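# Place Dewar flask upright on lab jack, handle folded

## Task

Stand the Dewar flask upright at the centre of the lab jack's top platform and leave its handle lowered against one side; the task fails if any dry ice spills out or the lab jack tips over.

## Robot and tools

Robot: two six-joint arms, left_arm and right_arm, each with a two-finger gripper whose fingers can fold. Bases in the scene frame: left_arm at (-0.002, +0.478, 0) m, right_arm at (+0.068, -0.635, 0) m, each turned only slightly about z. Scene frame: origin at table height midway between the arms, +x out over the table, +y toward left_arm, +z up. A camera stand sits behind the arms.

Frames: each arm reports its hand pose, velocities and targets in its own base frame. Fixed cameras and the table use the scene frame. Offsets you send are along the current Hand target's own axes. On the gripper, +z points out along the fingers and the fingers open and close along y. end_effector_position is the spot between the pads when shut; fingertips extend about 33 mm past it at small openings, about 9 mm when wide open.

execute_actions(actions, cameras): actions is a list of actions; each action is a list of up to 15 rows, one per 1/30 s step, and a short action repeats its last row to fill 15 steps. Every row is one flat list of 18 numbers in [-1, 1] covering both arms: left dx, dy, dz, rx, ry, rz, left gripper position, force_limit, speed, then the same nine for the right. dx..rz are an offset, not a pose, measured from that arm's Hand target as it stood when the action began (every row of the action counts from that same start, so resending an offset in a new action moves further). Scale: 1.0 = 0.6 m for dx, dy, dz and 180 degrees for rx, ry, rz, which form one rotation vector. Six zeros re-ask for the current Hand target. Gripper position is absolute: +1 fully open (140 mm), pads touch near -0.8, -1 closes until blocked. force_limit -1..+1 sets squeeze (about 14 N to 58 N at slow close); speed -1..+1 sets finger speed (about 30 to 250 mm/s), and faster closes grip harder. Both start at +1. To leave a gripper unchanged resend its last three numbers; 0 is a real command. Images return only when actions is empty or cameras names them; ["all"] gives every camera.

move(target, speed, blend, stop_force, zero, blocking, cameras): straight-line paths for both grippers. target is one 18-number row (same layout, scale and offset-from-Hand-target meaning) or a list of up to 15 such rows, each counted from the same starting Hand targets, not chained. speed is path top speed in m/s, 0.002 to 2 (default 0.25), one value or one per target. blend in metres rounds corners in a list; 0 stops at each. stop_force, 10 to 80 N for both arms, ends an arm's path when it senses that much push against its travel; use it only slowly, not while the gripper rotates, and leave it out when backing off a contact. zero (default true) re-zeros force first. blocking=false returns early and cannot combine with stop_force. Paths do not avoid obstacles; avoid routing a gripper near its own base. Result adds a move: line such as done, off_target, held, moving or fault, plus limits like paced or held.

wait(seconds 0 to 10): lets time pass holding commands. stop(): brakes a running move. zoom_image(camera, region [x0, y0, x1, y1] pixels, at most 504 square) enlarges part of the newest image of cam_head_left, cam_head_right, cam_left_wrist or cam_right_wrist (all 672x504). clear_fault(arm): releases a reported torque or force fault on left_arm or right_arm. finished_scene(scene): ends the scene irreversibly; call only when the flask stands finished without help.

Results: per arm end_effector_position (m), end_effector_quat_wxyz, velocities, Hand target (your last clipped commanded pose; next offsets count from it), joint positions and torques, external joint torques, flange force along gripper axes (includes held weight; noisy), gripper position_measured in counts (3 open, ~139 = 60 mm, ~230 pads touching) and object_status: 0 moving, 1 blocked opening, 2 blocked closing (likely holding), 3 reached target or pads met. Confirm grips by status 2. The controller clips each step to 70 mm and 16 degrees from the measured pose, so the gripper may settle short; send the remaining gap as an offset. MOTOR HOT warns of overheating; an over-temperature stop lasts 30 to 60 s.

Gripping: grasp with the outer quarter of the pads for a true squeeze; deeper grips fold the fingers and may slip or over-squeeze. Pressing fingertips into a surface folds them silently. To grip harder, raise force_limit and nudge position from -1 to -0.98.

Avoid: faults from contact torque (elbow 147, wrist joints 41.4 N m) or 144 N net force; pushing past firm contact, since arms are stiff; collisions between the arms or one gripper closing on the other's fingers; tilting the flask so dry ice spills; bumping or tipping the lab jack; dropping or releasing a moving object; leaving anything off the table; heavy loads held far off-centre.

Each tool is called as name(argument=value, ...), one argument or row to a line, values as JSON.

## Session

execute_actions(
  actions=[],
)

Scene clock: 0.00 s.
left_arm: end_effector_position=(+1.0401, +0.1569, +0.1900) position_measured=3 object_status=3 end_effector_quat_wxyz=(-0.496, +0.749, +0.419, +0.132) | right_arm: end_effector_position=(+0.5999, +0.1067, +0.1308) position_measured=3 object_status=3 end_effector_quat_wxyz=(-0.166, +0.796, +0.217, +0.540)
Joint positions: left_arm=[-0.144 1.142 0.542 1.013 1.858 0.503] | right_arm=[-0.274 0.186 2.538 2.12 0.948 -1.16]
Joint velocities: within noise
Joint torques (N m): no reading
External joint torques (N m): no reading
Flange force (N): no reading
Hand target: left_arm +1.0401, +0.1569, +0.1900; -0.496, +0.749, +0.419, +0.132 | right_arm +0.5999, +0.1067, +0.1308; -0.166, +0.796, +0.217, +0.540
Tool commands: left_gripper/position=+1.0 left_gripper/force_limit=+1.0 left_gripper/speed=+1.0 right_gripper/position=+1.0 right_gripper/force_limit=+1.0 right_gripper/speed=+1.0

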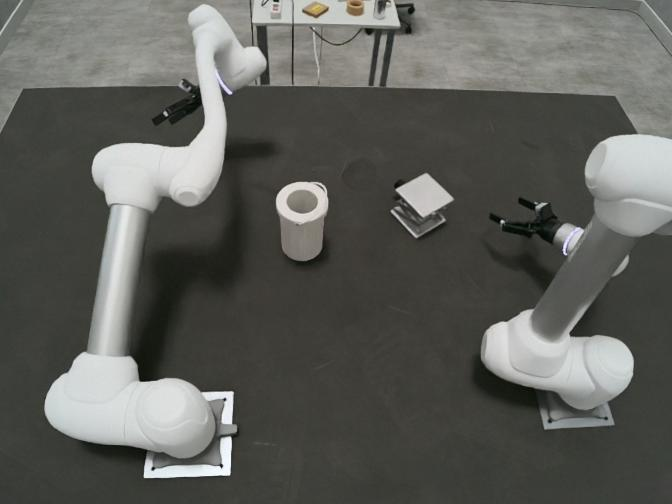

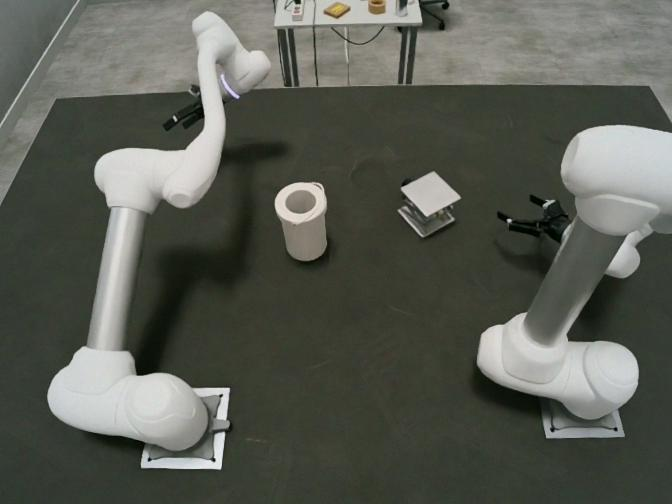

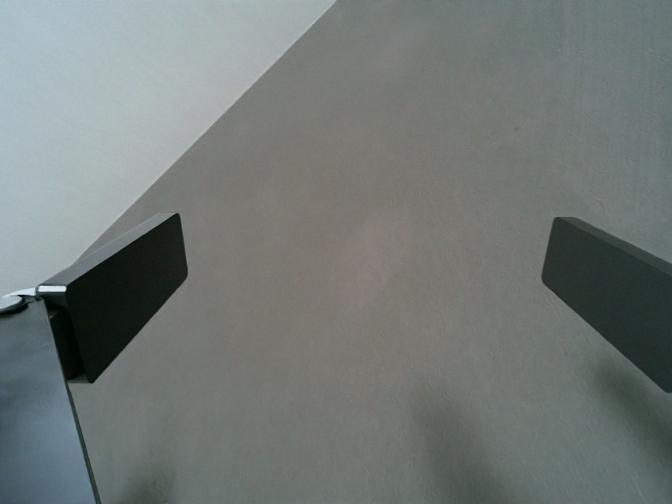

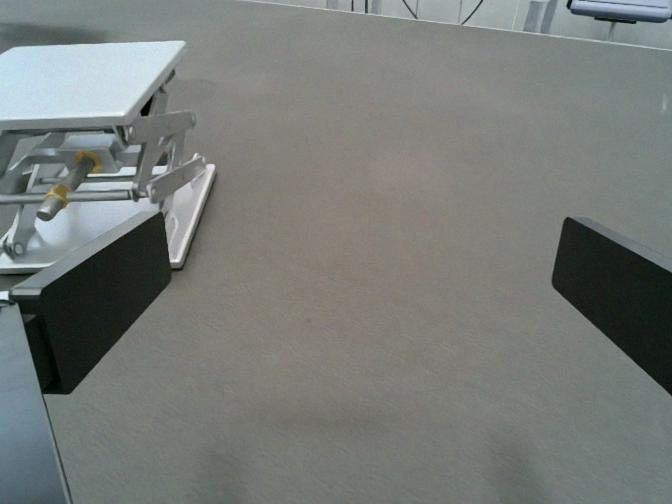

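zoom_image(
  camera="cam_head_left",
  region=[250, 150, 480, 290],
)

zoom_image(
  camera="cam_head_right",
  region=[250, 150, 480, 290],
)

zoom_image(
  camera="cam_head_left",
  region=[262, 165, 342, 275],
)

Scaled by 2.191 from the camera's 672x504 image, which has a finer 960x720 frame.

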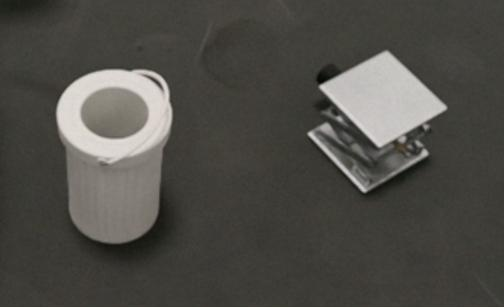

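Scaled by 2.191 from the camera's 672x504 image, which has a finer 960x720 frame.

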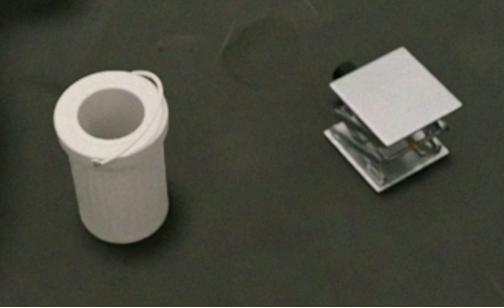

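Scaled by 4.582 from the camera's 672x504 image, which has a finer 960x720 frame.

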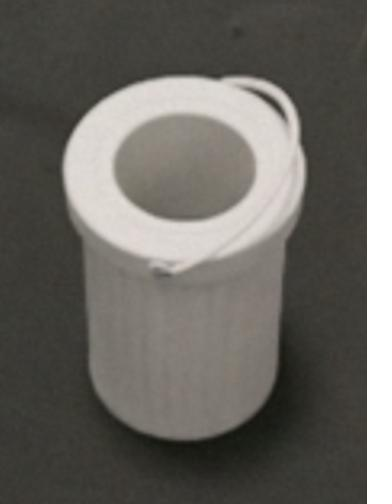

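zoom_image(
  camera="cam_head_left",
  region=[130, 60, 250, 150],
)

zoom_image(
  camera="cam_head_left",
  region=[470, 180, 590, 270],
)

zoom_image(
  camera="cam_head_right",
  region=[130, 60, 250, 150],
)

zoom_image(
  camera="cam_head_right",
  region=[470, 180, 590, 270],
)

zoom_image(
  camera="cam_right_wrist",
  region=[0, 0, 240, 300],
)

Scaled by 4.200 from the camera's 672x504 image, which has a finer 960x720 frame.

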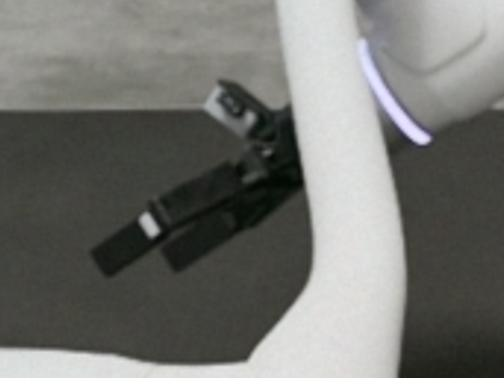

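Scaled by 4.200 from the camera's 672x504 image, which has a finer 960x720 frame.

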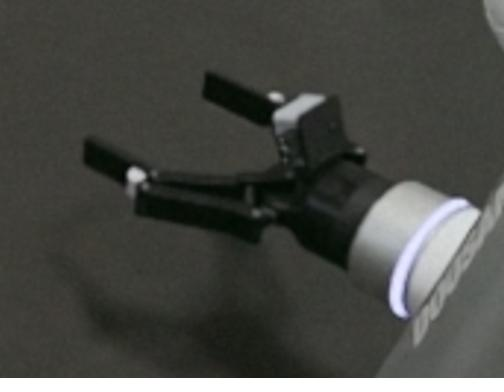

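Scaled by 4.200 from the camera's 672x504 image, which has a finer 960x720 frame.

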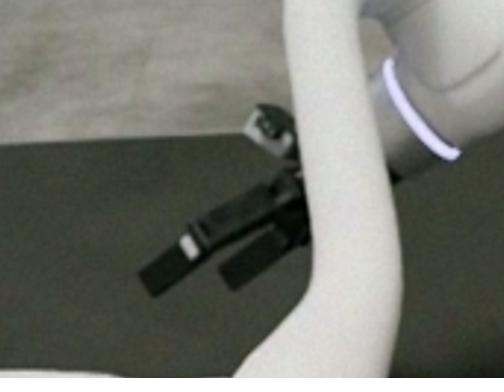

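Scaled by 4.200 from the camera's 672x504 image, which has a finer 960x720 frame.

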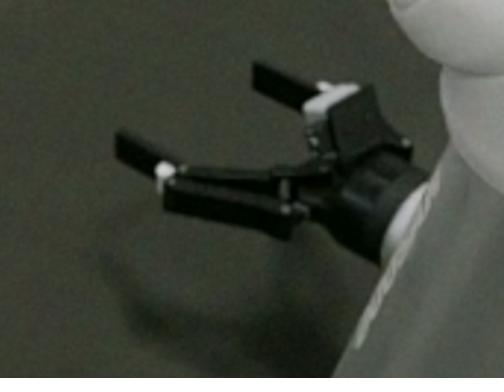

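Scaled by 1.680 from the camera's 672x504 image, which has a finer 960x720 frame.

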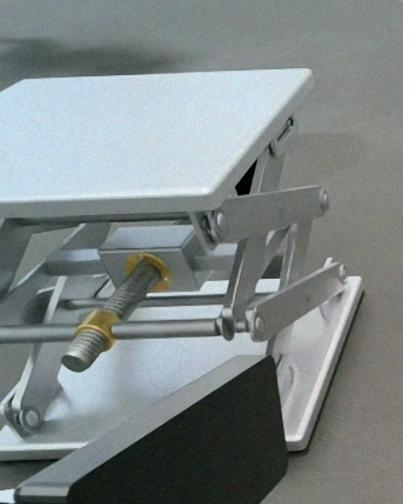

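move(
  target=[0,0,0,0,0,0,1,1,1,0.5455,-0.2378,-0.2760,0.3139,-0.0491,-0.1599,1,1,1],
  speed=0.25,
  cameras=["all"],
)

Scene clock: 85.67 s.
left_arm: end_effector_position=(+1.0401, +0.1569, +0.1900) position_measured=3 object_status=3 end_effector_quat_wxyz=(-0.496, +0.749, +0.419, +0.132) | right_arm: end_effector_position=(+0.4998, +0.2002, +0.4997) position_measured=3 object_status=3 end_effector_quat_wxyz=(-0.368, +0.585, +0.639, +0.338)
Joint positions: left_arm=[-0.144 1.142 0.542 1.013 1.858 0.503] | right_arm=[-0.228 -0.029 1.791 0.988 1.74 -0.328]
Joint torques (N m): left_arm=[1.1 -138.74 -40.18 4.15 0.94 -0.79] | right_arm=[0.51 -37.57 -40.04 4.37 0.85 -0.08]
External joint torques (N m): left_arm=[-1.11 4.5 -0.73 0.31 -0.27 0.76] | right_arm=[-0.61 -0.96 -2 0.27 -0.09 0.08]
Flange force (N): left_arm=[0.0 0.0 0.0] | right_arm=[2.4 1.3 -2.7]
Hand target: left_arm +1.0401, +0.1569, +0.1900; -0.496, +0.749, +0.419, +0.132 | right_arm +0.4998, +0.2002, +0.4998; -0.368, +0.585, +0.639, +0.338
Off the commanded pose: left_arm 0.000 m, 0 deg | right_arm 0.000 m, 0 deg.
move: done

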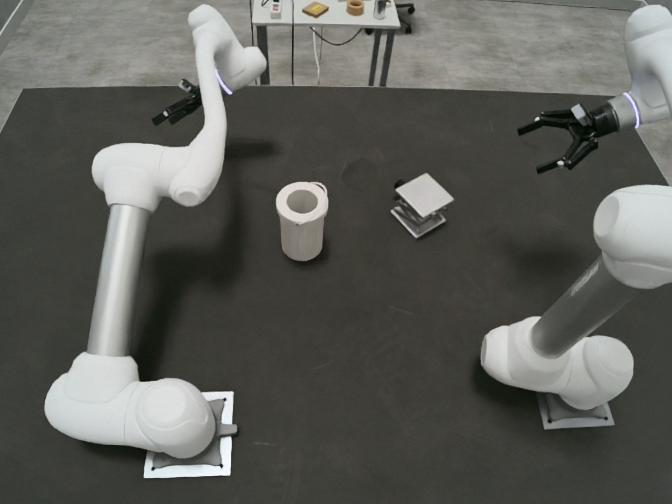

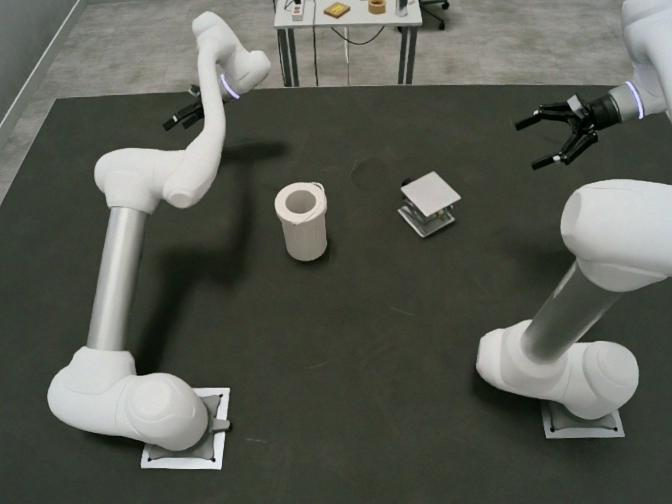

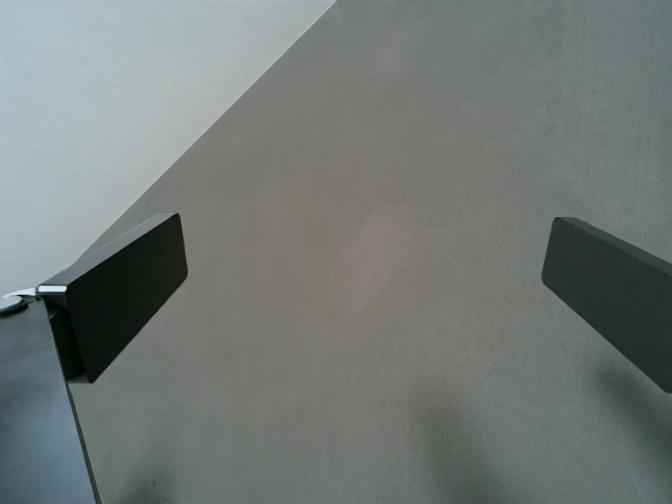

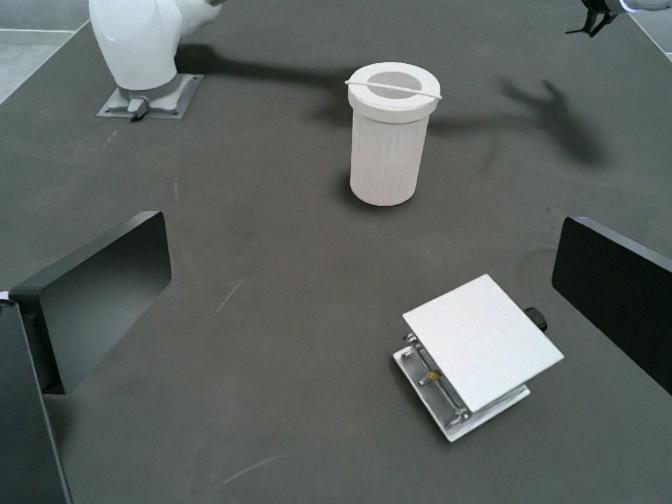

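zoom_image(
  camera="cam_right_wrist",
  region=[320, 40, 470, 220],
)

zoom_image(
  camera="cam_right_wrist",
  region=[380, 260, 580, 450],
)

zoom_image(
  camera="cam_head_left",
  region=[500, 80, 640, 190],
)

zoom_image(
  camera="cam_head_right",
  region=[500, 80, 640, 190],
)

Scaled by 2.800 from the camera's 672x504 image, which has a finer 960x720 frame.

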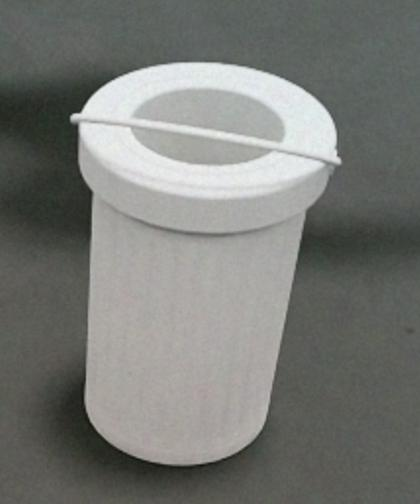

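Scaled by 2.520 from the camera's 672x504 image, which has a finer 960x720 frame.

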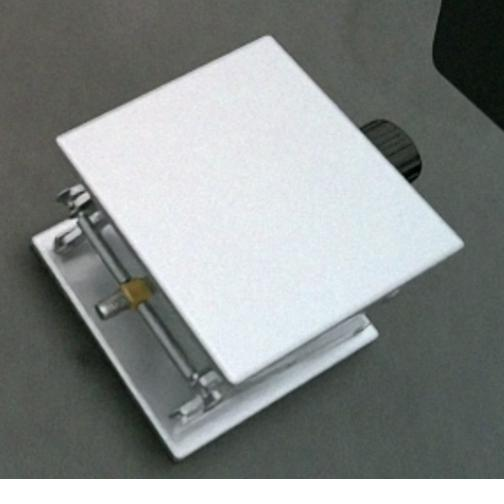

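Scaled by 3.600 from the camera's 672x504 image, which has a finer 960x720 frame.

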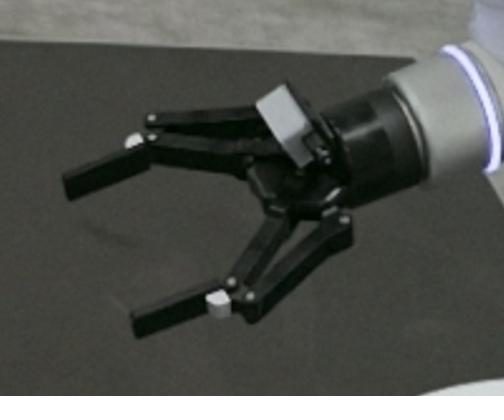

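Scaled by 3.600 from the camera's 672x504 image, which has a finer 960x720 frame.

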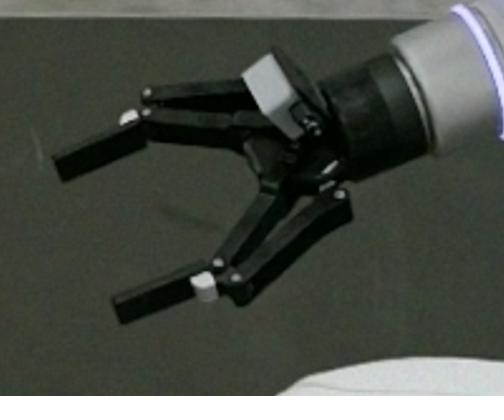

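zoom_image(
  camera="cam_right_wrist",
  region=[0, 190, 200, 410],
)

zoom_image(
  camera="cam_right_wrist",
  region=[520, 190, 672, 410],
)

zoom_image(
  camera="cam_left_wrist",
  region=[0, 190, 200, 410],
)

zoom_image(
  camera="cam_left_wrist",
  region=[520, 190, 672, 410],
)

Scaled by 2.291 from the camera's 672x504 image, which has a finer 960x720 frame.

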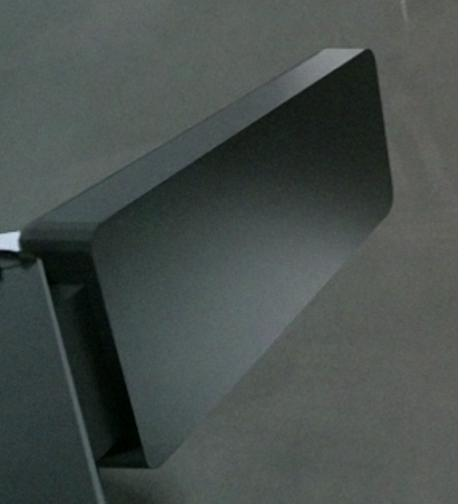

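Scaled by 2.291 from the camera's 672x504 image, which has a finer 960x720 frame.

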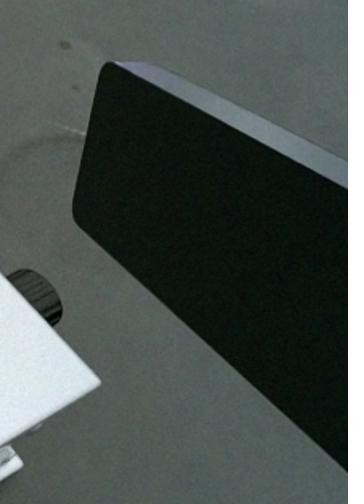

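Scaled by 2.291 from the camera's 672x504 image, which has a finer 960x720 frame.

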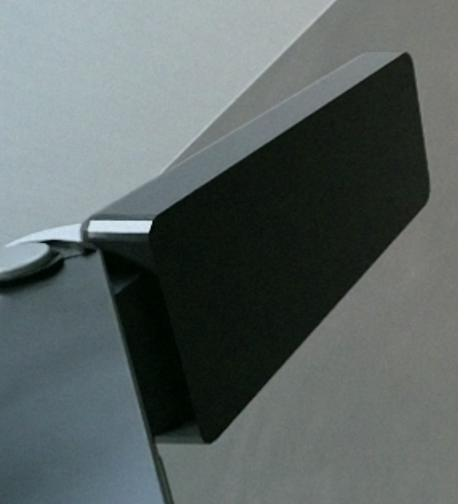

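Scaled by 2.291 from the camera's 672x504 image, which has a finer 960x720 frame.

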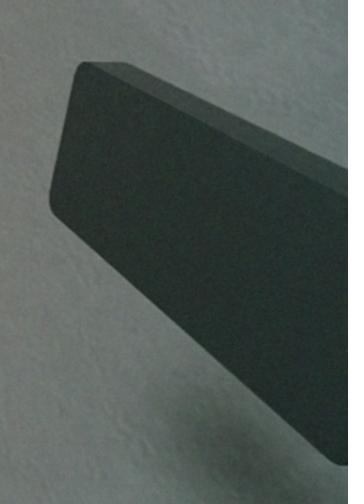

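move(
  target=[0,0,0,0,0,0,1,1,1,0.3738,0.0525,0.98,0.2117,-0.2852,-0.3667,1,1,1],
  speed=0.3,
  cameras=["all"],
)

Scene clock: 152.10 s.
left_arm: end_effector_position=(+1.0401, +0.1569, +0.1900) position_measured=3 object_status=3 end_effector_quat_wxyz=(-0.496, +0.749, +0.419, +0.132) | right_arm: end_effector_position=(+0.4771, +0.8218, +0.3994) position_measured=3 object_status=3 end_effector_quat_wxyz=(+0.000, +0.103, +0.995, +0.000)
Joint positions: left_arm=[-0.144 1.142 0.542 1.013 1.858 0.503] | right_arm=[1.009 0.703 0.675 -0.001 1.763 -0.356]
Joint torques (N m): left_arm=[0.63 -138.91 -40.37 4.18 0.9 -0.77] | right_arm=[0.35 -107.36 -40.59 4.11 0.05 -0.07]
External joint torques (N m): left_arm=[-0.64 4.62 -0.58 0.28 -0.22 0.74] | right_arm=[-0.68 -4.47 -2 0.29 -0.04 0.07]
Flange force (N): left_arm=[0.0 0.0 0.0] | right_arm=[0.2 -2.7 -3.1]
Hand target: left_arm +1.0401, +0.1569, +0.1900; -0.496, +0.749, +0.419, +0.132 | right_arm +0.4771, +0.8218, +0.3993; +0.000, +0.103, +0.995, +0.000
Off the commanded pose: left_arm 0.000 m, 0 deg | right_arm 0.000 m, 0 deg.
move: done

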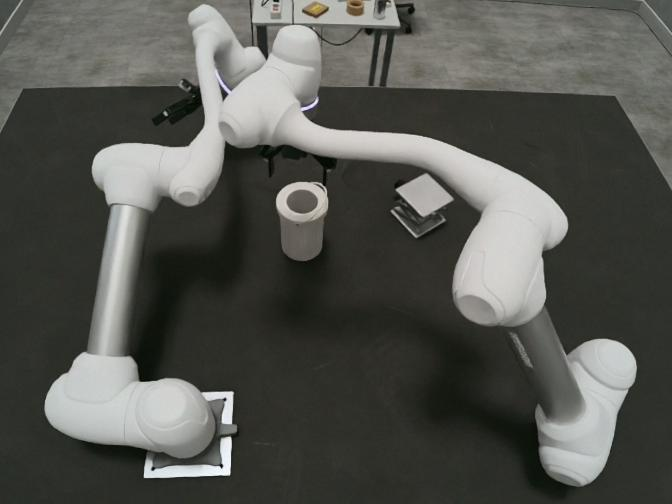

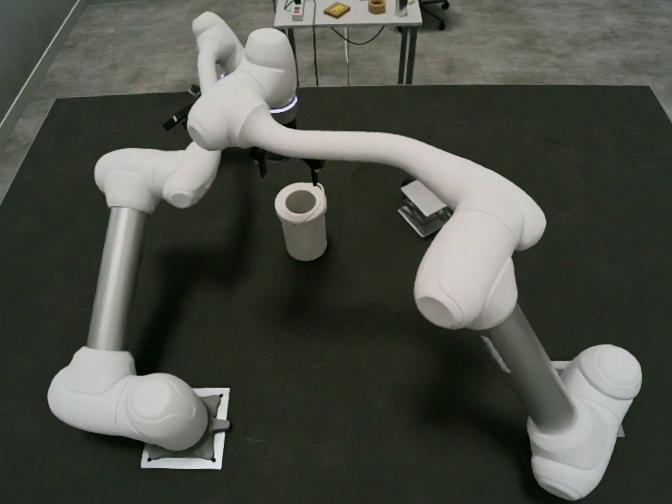

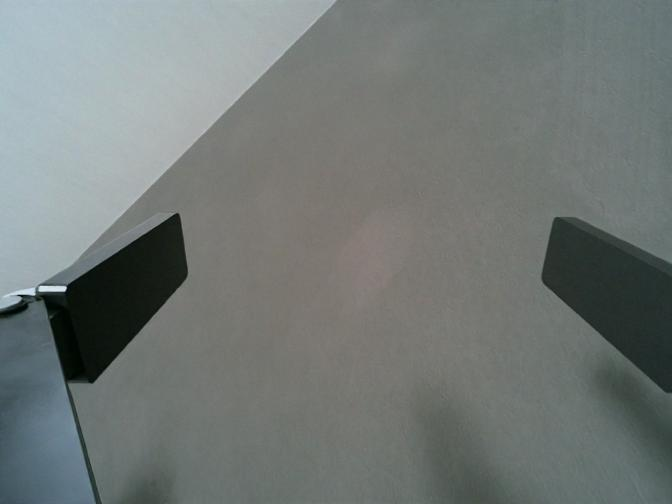

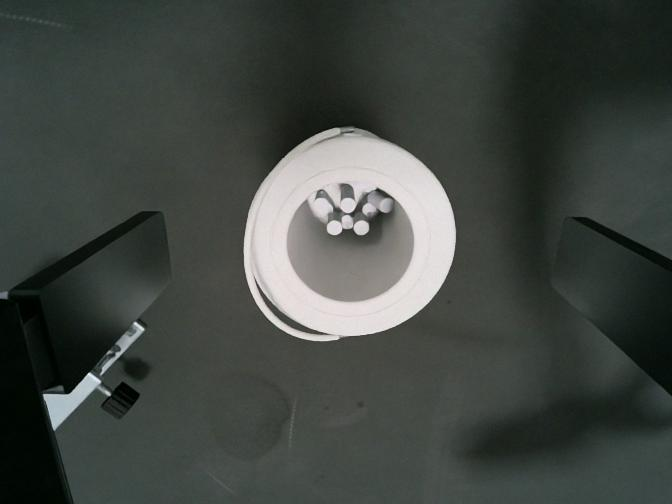

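zoom_image(
  camera="cam_right_wrist",
  region=[230, 110, 480, 360],
)

zoom_image(
  camera="cam_right_wrist",
  region=[290, 170, 420, 310],
)

zoom_image(
  camera="cam_head_right",
  region=[240, 140, 360, 280],
)

zoom_image(
  camera="cam_head_left",
  region=[240, 140, 360, 280],
)

Scaled by 2.016 from the camera's 672x504 image, which has a finer 960x720 frame.

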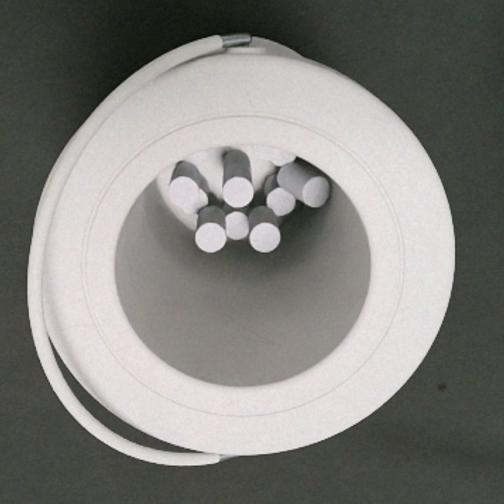

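Scaled by 3.600 from the camera's 672x504 image, which has a finer 960x720 frame.

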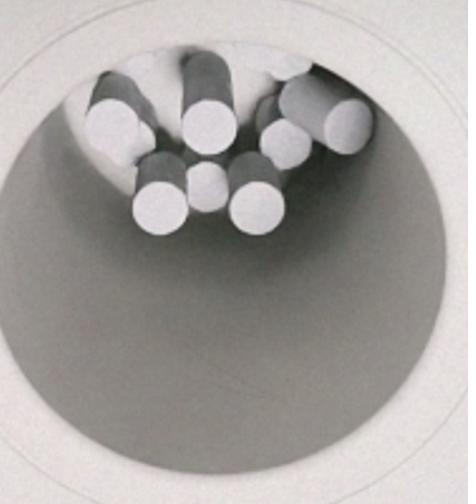

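Scaled by 3.600 from the camera's 672x504 image, which has a finer 960x720 frame.

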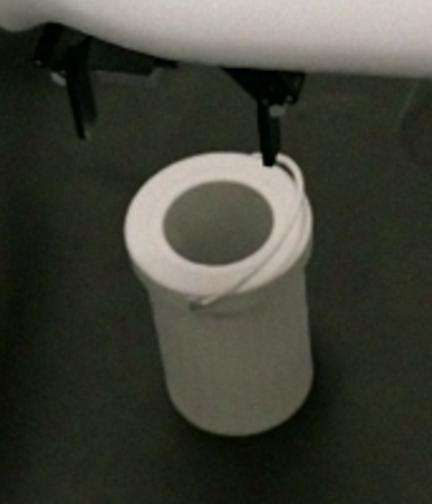

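Scaled by 3.600 from the camera's 672x504 image, which has a finer 960x720 frame.

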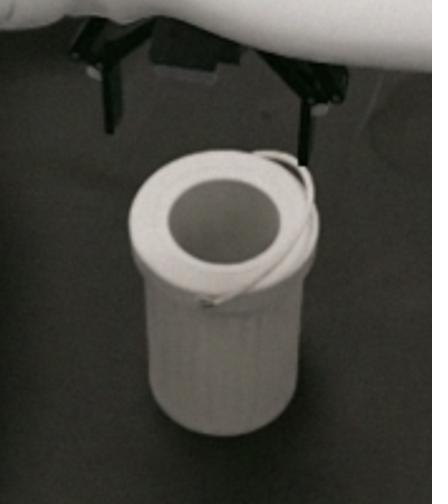

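move(
  target=[0,0,0,0,0,0,1,1,1,-0.0875,-0.1210,0.0657,0,0,0,-0.08,1,0],
  speed=0.15,
  cameras=["all"],
)

zoom_image(
  camera="cam_right_wrist",
  region=[180, 80, 580, 480],
)

Scene clock: 225.70 s.
left_arm: end_effector_position=(+1.0401, +0.1569, +0.1900) position_measured=3 object_status=3 end_effector_quat_wxyz=(-0.496, +0.749, +0.419, +0.132) | right_arm: end_effector_position=(+0.5137, +0.7399, +0.3600) position_measured=139 object_status=3 end_effector_quat_wxyz=(+0.001, +0.103, +0.995, -0.001)
Joint positions: left_arm=[-0.144 1.142 0.542 1.013 1.858 0.503] | right_arm=[0.926 0.584 0.946 -0.001 1.612 -0.438]
Joint torques (N m): left_arm=[1.13 -138.62 -40.27 4.14 0.9 -0.78] | right_arm=[0.24 -98.14 -41.17 4.34 0.12 -0.06]
External joint torques (N m): left_arm=[-1.14 4.88 -0.44 0.3 -0.23 0.75] | right_arm=[0.14 -2.81 -1.61 0.11 -0.11 0.06]
Flange force (N): left_arm=[0.0 0.0 0.0] | right_arm=[0.4 -0.4 -2.7]
Hand target: left_arm +1.0401, +0.1569, +0.1900; -0.496, +0.749, +0.419, +0.132 | right_arm +0.5137, +0.7400, +0.3600; +0.000, +0.103, +0.995, +0.000
Off the commanded pose: left_arm 0.000 m, 0 deg | right_arm 0.000 m, 0 deg.
move: done

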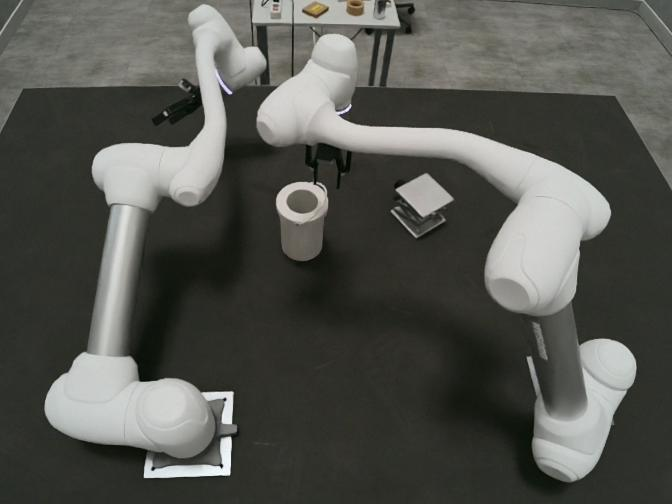

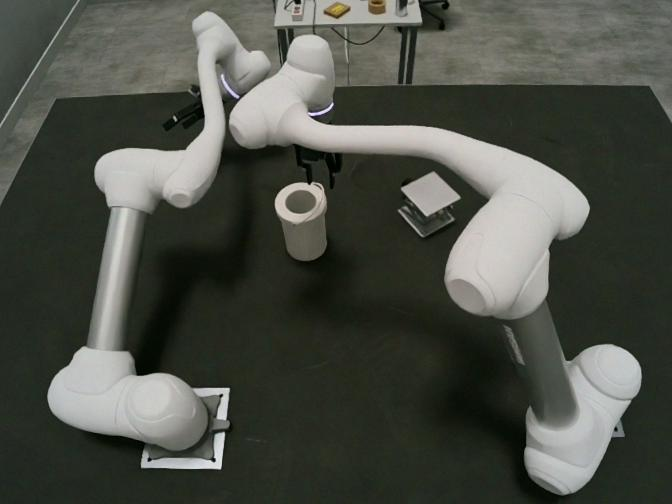

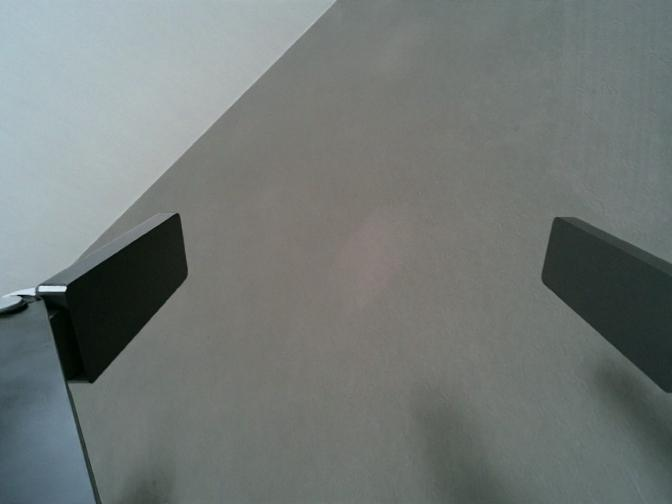

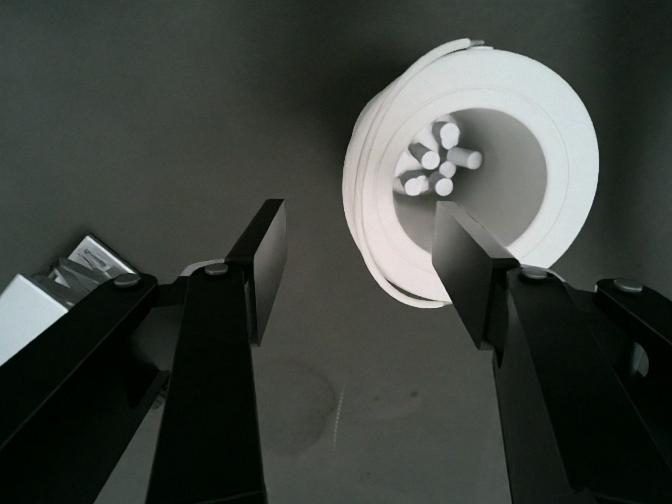

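Scaled by 1.260 from the camera's 672x504 image, which has a finer 960x720 frame.

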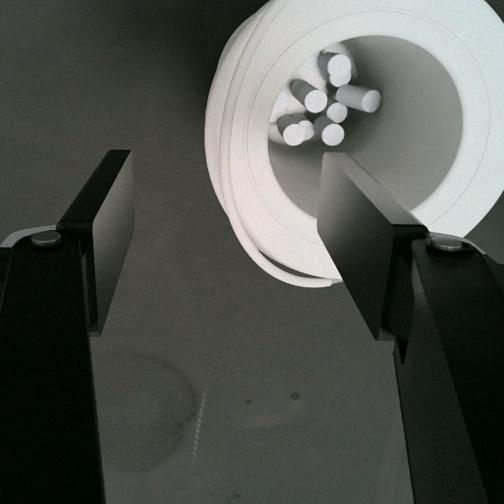

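zoom_image(
  camera="cam_right_wrist",
  region=[330, 100, 430, 320],
)

Scaled by 2.291 from the camera's 672x504 image, which has a finer 960x720 frame.

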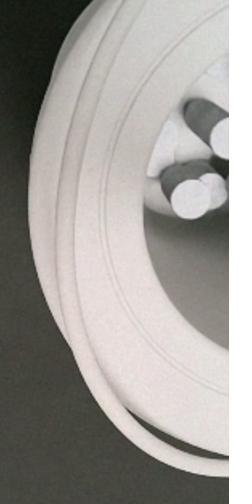

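move(
  target=[
    [0,0,0,0,0,0,1,1,1,0,0.005,0.1317,0,0,0,-0.08,1,0],
    [0,0,0,0,0,0,1,1,1,0,0.005,0.1317,0,0,0,-0.56,-1,-1],
  ],
  speed=0.1,
  cameras=["cam_right_wrist","cam_head_left"],
)

zoom_image(
  camera="cam_right_wrist",
  region=[200, 100, 500, 350],
)

Scene clock: 296.77 s.
left_arm: end_effector_position=(+1.0401, +0.1569, +0.1900) position_measured=3 object_status=3 end_effector_quat_wxyz=(-0.496, +0.749, +0.419, +0.132) | right_arm: end_effector_position=(+0.5143, +0.7428, +0.2810) position_measured=200 object_status=0 end_effector_quat_wxyz=(+0.000, +0.103, +0.995, +0.000)
Joint positions: left_arm=[-0.144 1.142 0.542 1.013 1.858 0.503] | right_arm=[0.927 0.593 1.073 -0.001 1.476 -0.437]
Joint torques (N m): left_arm=[1.32 -139.3 -40.31 4.14 0.91 -0.82] | right_arm=[0.54 -98 -41.12 4.17 0.03 -0.13]
External joint torques (N m): left_arm=[-1.32 5.26 -0.54 0.31 -0.24 0.79] | right_arm=[-0.74 -3.99 -1.62 0.26 -0.02 0.13]
Flange force (N): left_arm=[0.0 0.0 0.0] | right_arm=[0.4 -2.6 -3.1]
Hand target: left_arm +1.0401, +0.1569, +0.1900; -0.496, +0.749, +0.419, +0.132 | right_arm +0.5143, +0.7428, +0.2810; +0.000, +0.103, +0.995, +0.000
Off the commanded pose: left_arm 0.000 m, 0 deg | right_arm 0.000 m, 0 deg.
move: done
Images, in order (width x height): cam_head_left 672x504, cam_right_wrist 672x504.

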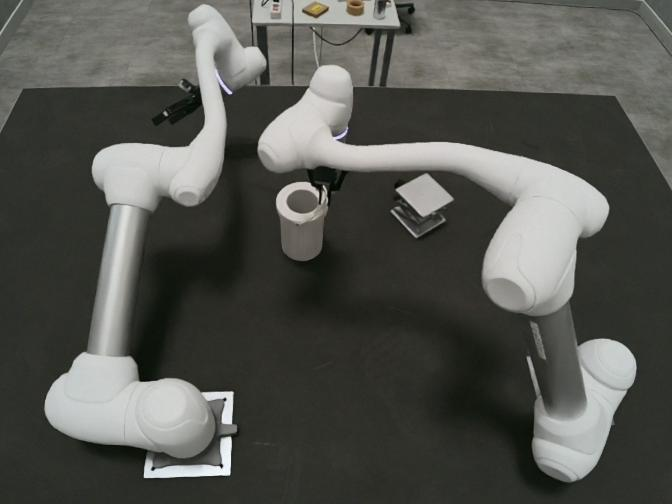

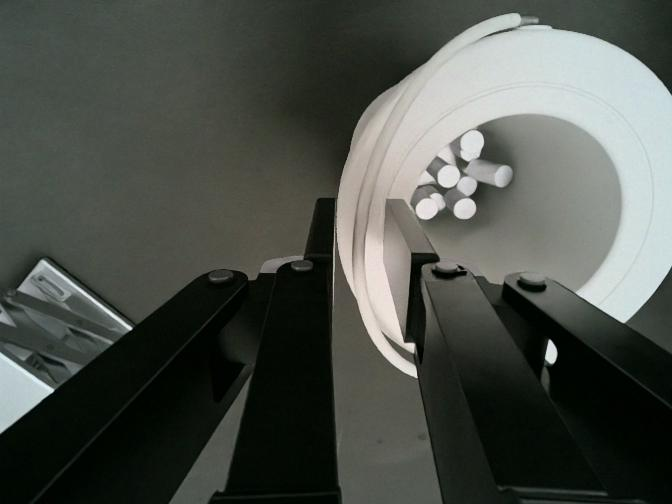

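Scaled by 1.680 from the camera's 672x504 image, which has a finer 960x720 frame.

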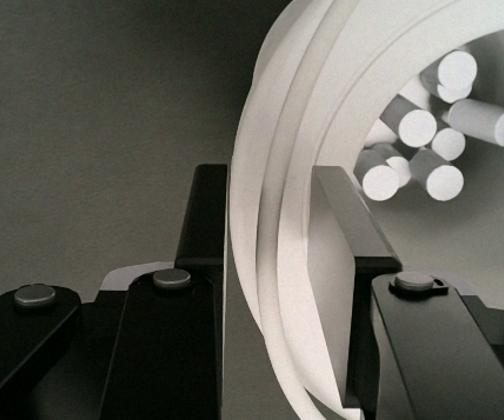

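move(
  target=[
    [0,0,0,0,0,0,1,1,1,0,0.0232,-0.0267,0,0,0,-0.56,-1,-1],
    [0,0,0,0,0,0,1,1,1,0,0.0522,-0.0470,0,0,0,-0.56,-1,-1],
    [0,0,0,0,0,0,1,1,1,0,0.0852,-0.0597,0,0,0,-0.56,-1,-1],
    [0,0,0,0,0,0,1,1,1,0,0.1187,-0.0638,0,0,0,-0.56,-1,-1],
  ],
  speed=0.05,
  blend=[0.008,0.008,0.008,0],
  cameras=["cam_right_wrist","cam_head_left","cam_head_right"],
)

zoom_image(
  camera="cam_right_wrist",
  region=[200, 100, 500, 350],
)

zoom_image(
  camera="cam_head_left",
  region=[240, 140, 360, 280],
)

Scene clock: 317.77 s.
left_arm: end_effector_position=(+1.0401, +0.1569, +0.1900) position_measured=3 object_status=3 end_effector_quat_wxyz=(-0.496, +0.749, +0.419, +0.132) | right_arm: end_effector_position=(+0.5289, +0.8126, +0.3192) position_measured=200 object_status=3 end_effector_quat_wxyz=(+0.000, +0.103, +0.995, +0.000)
Joint positions: left_arm=[-0.144 1.142 0.542 1.013 1.858 0.503] | right_arm=[0.959 0.725 0.783 -0.001 1.634 -0.406]
Joint torques (N m): left_arm=[1.25 -139.07 -40.46 4.16 0.97 -0.84] | right_arm=[-0.2 -109.25 -41.39 4.26 -0.09 -0.27]
External joint torques (N m): left_arm=[-1.24 4.79 -0.48 0.29 -0.29 0.81] | right_arm=[-0.08 -3.7 -1.39 0.17 0.1 0.27]
Flange force (N): left_arm=[0.0 0.0 0.0] | right_arm=[1.2 -2.5 -2.5]
Hand target: left_arm +1.0401, +0.1569, +0.1900; -0.496, +0.749, +0.419, +0.132 | right_arm +0.5289, +0.8126, +0.3192; +0.000, +0.103, +0.995, +0.000
Off the commanded pose: left_arm 0.000 m, 0 deg | right_arm 0.000 m, 0 deg.
move: done
Images, in order (width x height): cam_head_left 672x504, cam_head_right 672x504, cam_right_wrist 672x504.

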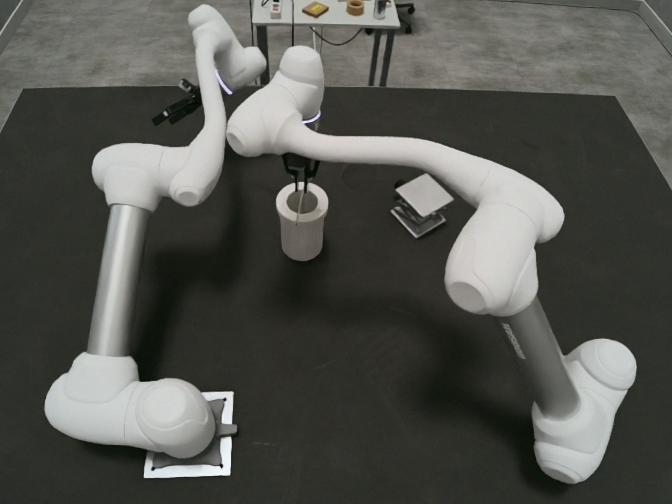

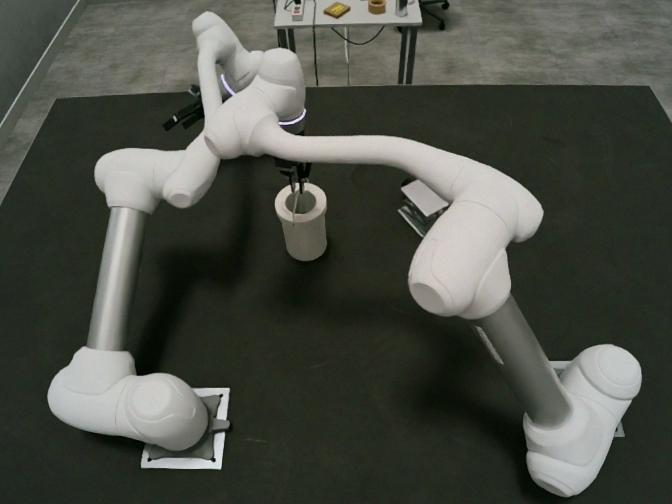

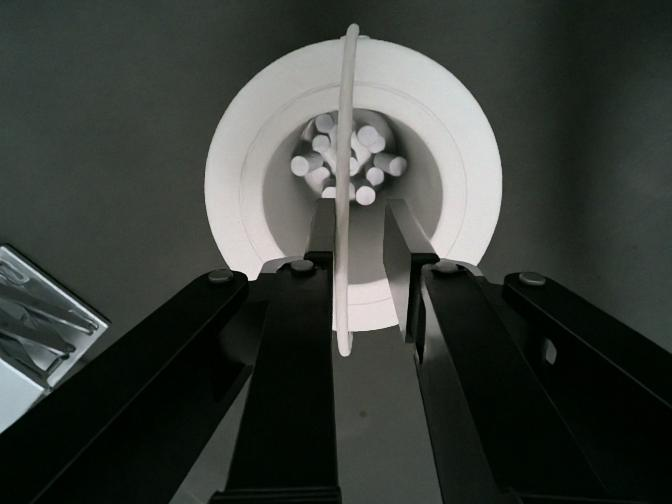

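Scaled by 1.680 from the camera's 672x504 image, which has a finer 960x720 frame.

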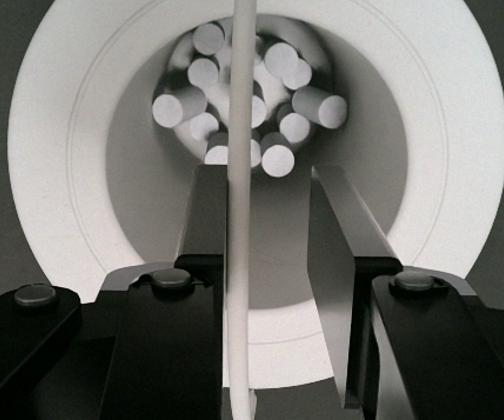

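Scaled by 3.600 from the camera's 672x504 image, which has a finer 960x720 frame.

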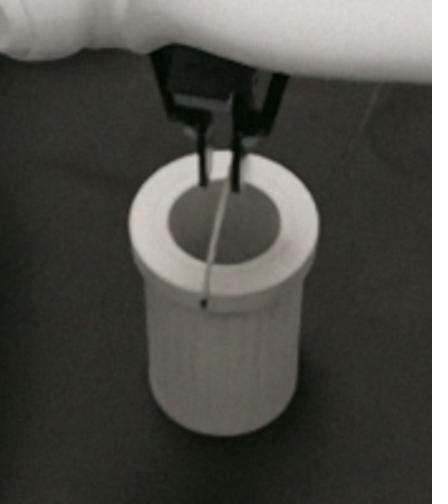

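move(
  target=[
    [0,0,0,0,0,0,1,1,1,0,0,-0.16,0,0,0,1,1,0],
    [0,0,0,0,0,0,1,1,1,-0.199,-0.6237,-0.168,0,0,0,1,1,0],
  ],
  speed=[0.12,0.25],
  blend=[0.02,0],
  cameras=["cam_right_wrist","cam_head_left","cam_head_right"],
)

zoom_image(
  camera="cam_head_left",
  region=[240, 140, 360, 280],
)

Scene clock: 370.97 s.
left_arm: end_effector_position=(+1.0401, +0.1569, +0.1900) position_measured=3 object_status=3 end_effector_quat_wxyz=(-0.496, +0.749, +0.419, +0.132) | right_arm: end_effector_position=(+0.5690, +0.4220, +0.4205) position_measured=3 object_status=3 end_effector_quat_wxyz=(+0.000, +0.103, +0.995, -0.001)
Joint positions: left_arm=[-0.144 1.142 0.542 1.013 1.858 0.503] | right_arm=[0.59 0.242 1.331 -0.001 1.568 -0.775]
Joint torques (N m): left_arm=[1.12 -138.77 -40.37 4.17 0.92 -0.81] | right_arm=[0.43 -66.66 -41.14 4.24 0.02 -0.2]
External joint torques (N m): left_arm=[-1.11 4.36 -0.6 0.29 -0.25 0.78] | right_arm=[-0.24 -1.51 -1.67 0.19 0 0.2]
Flange force (N): left_arm=[0.0 0.0 0.0] | right_arm=[-0.7 0.7 -3.0]
Hand target: left_arm +1.0401, +0.1569, +0.1900; -0.496, +0.749, +0.419, +0.132 | right_arm +0.5690, +0.4219, +0.4205; +0.000, +0.103, +0.995, +0.000
Off the commanded pose: left_arm 0.000 m, 0 deg | right_arm 0.000 m, 0 deg.
move: done
Images, in order (width x height): cam_head_left 672x504, cam_head_right 672x504, cam_right_wrist 672x504.

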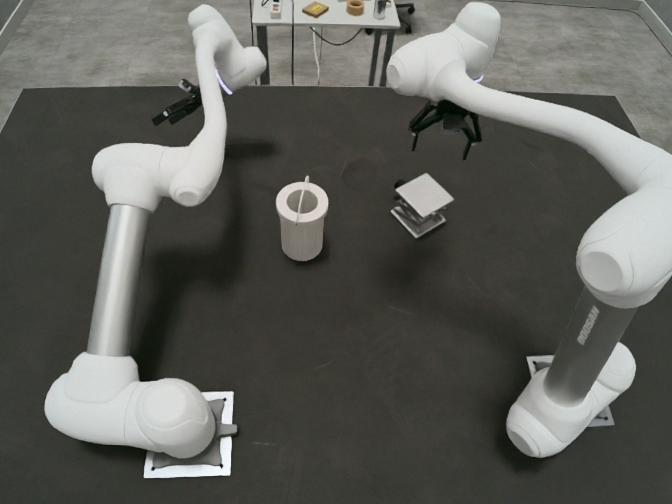

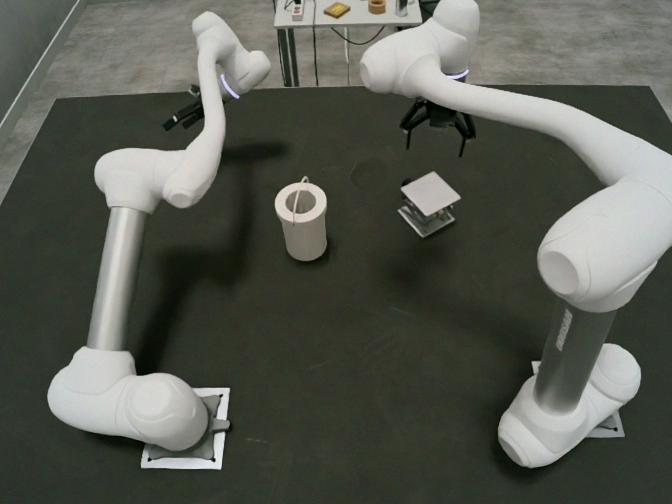

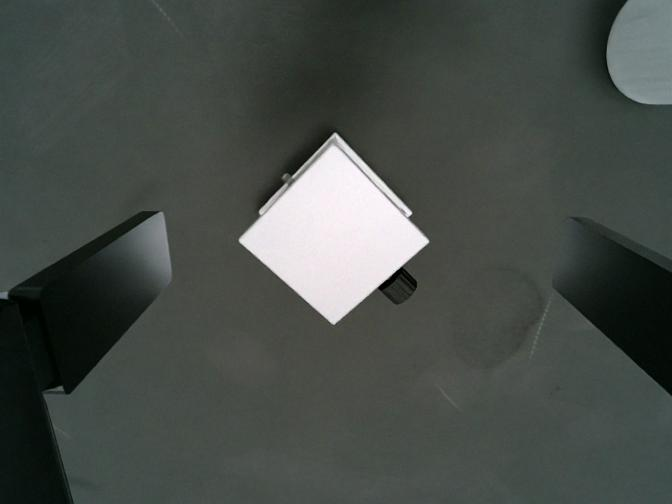

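Scaled by 3.600 from the camera's 672x504 image, which has a finer 960x720 frame.

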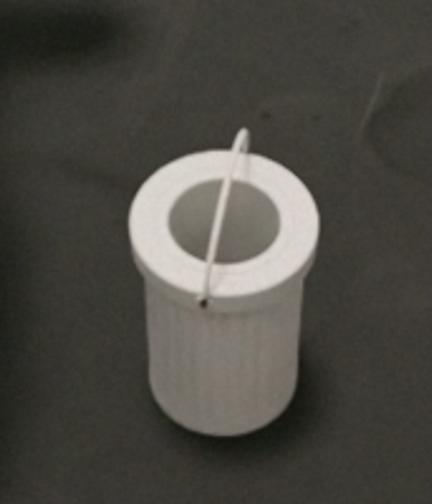

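zoom_image(
  camera="cam_right_wrist",
  region=[225, 120, 445, 340],
)

Scaled by 2.291 from the camera's 672x504 image, which has a finer 960x720 frame.

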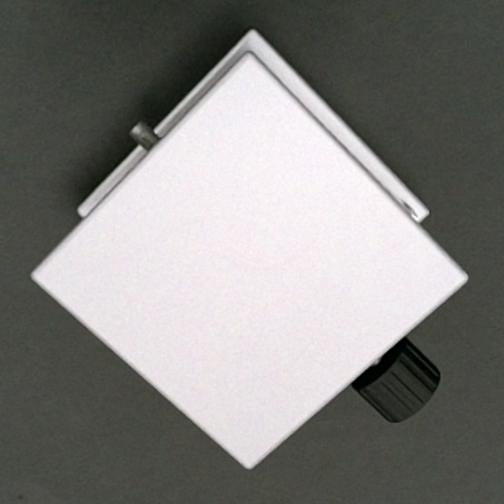

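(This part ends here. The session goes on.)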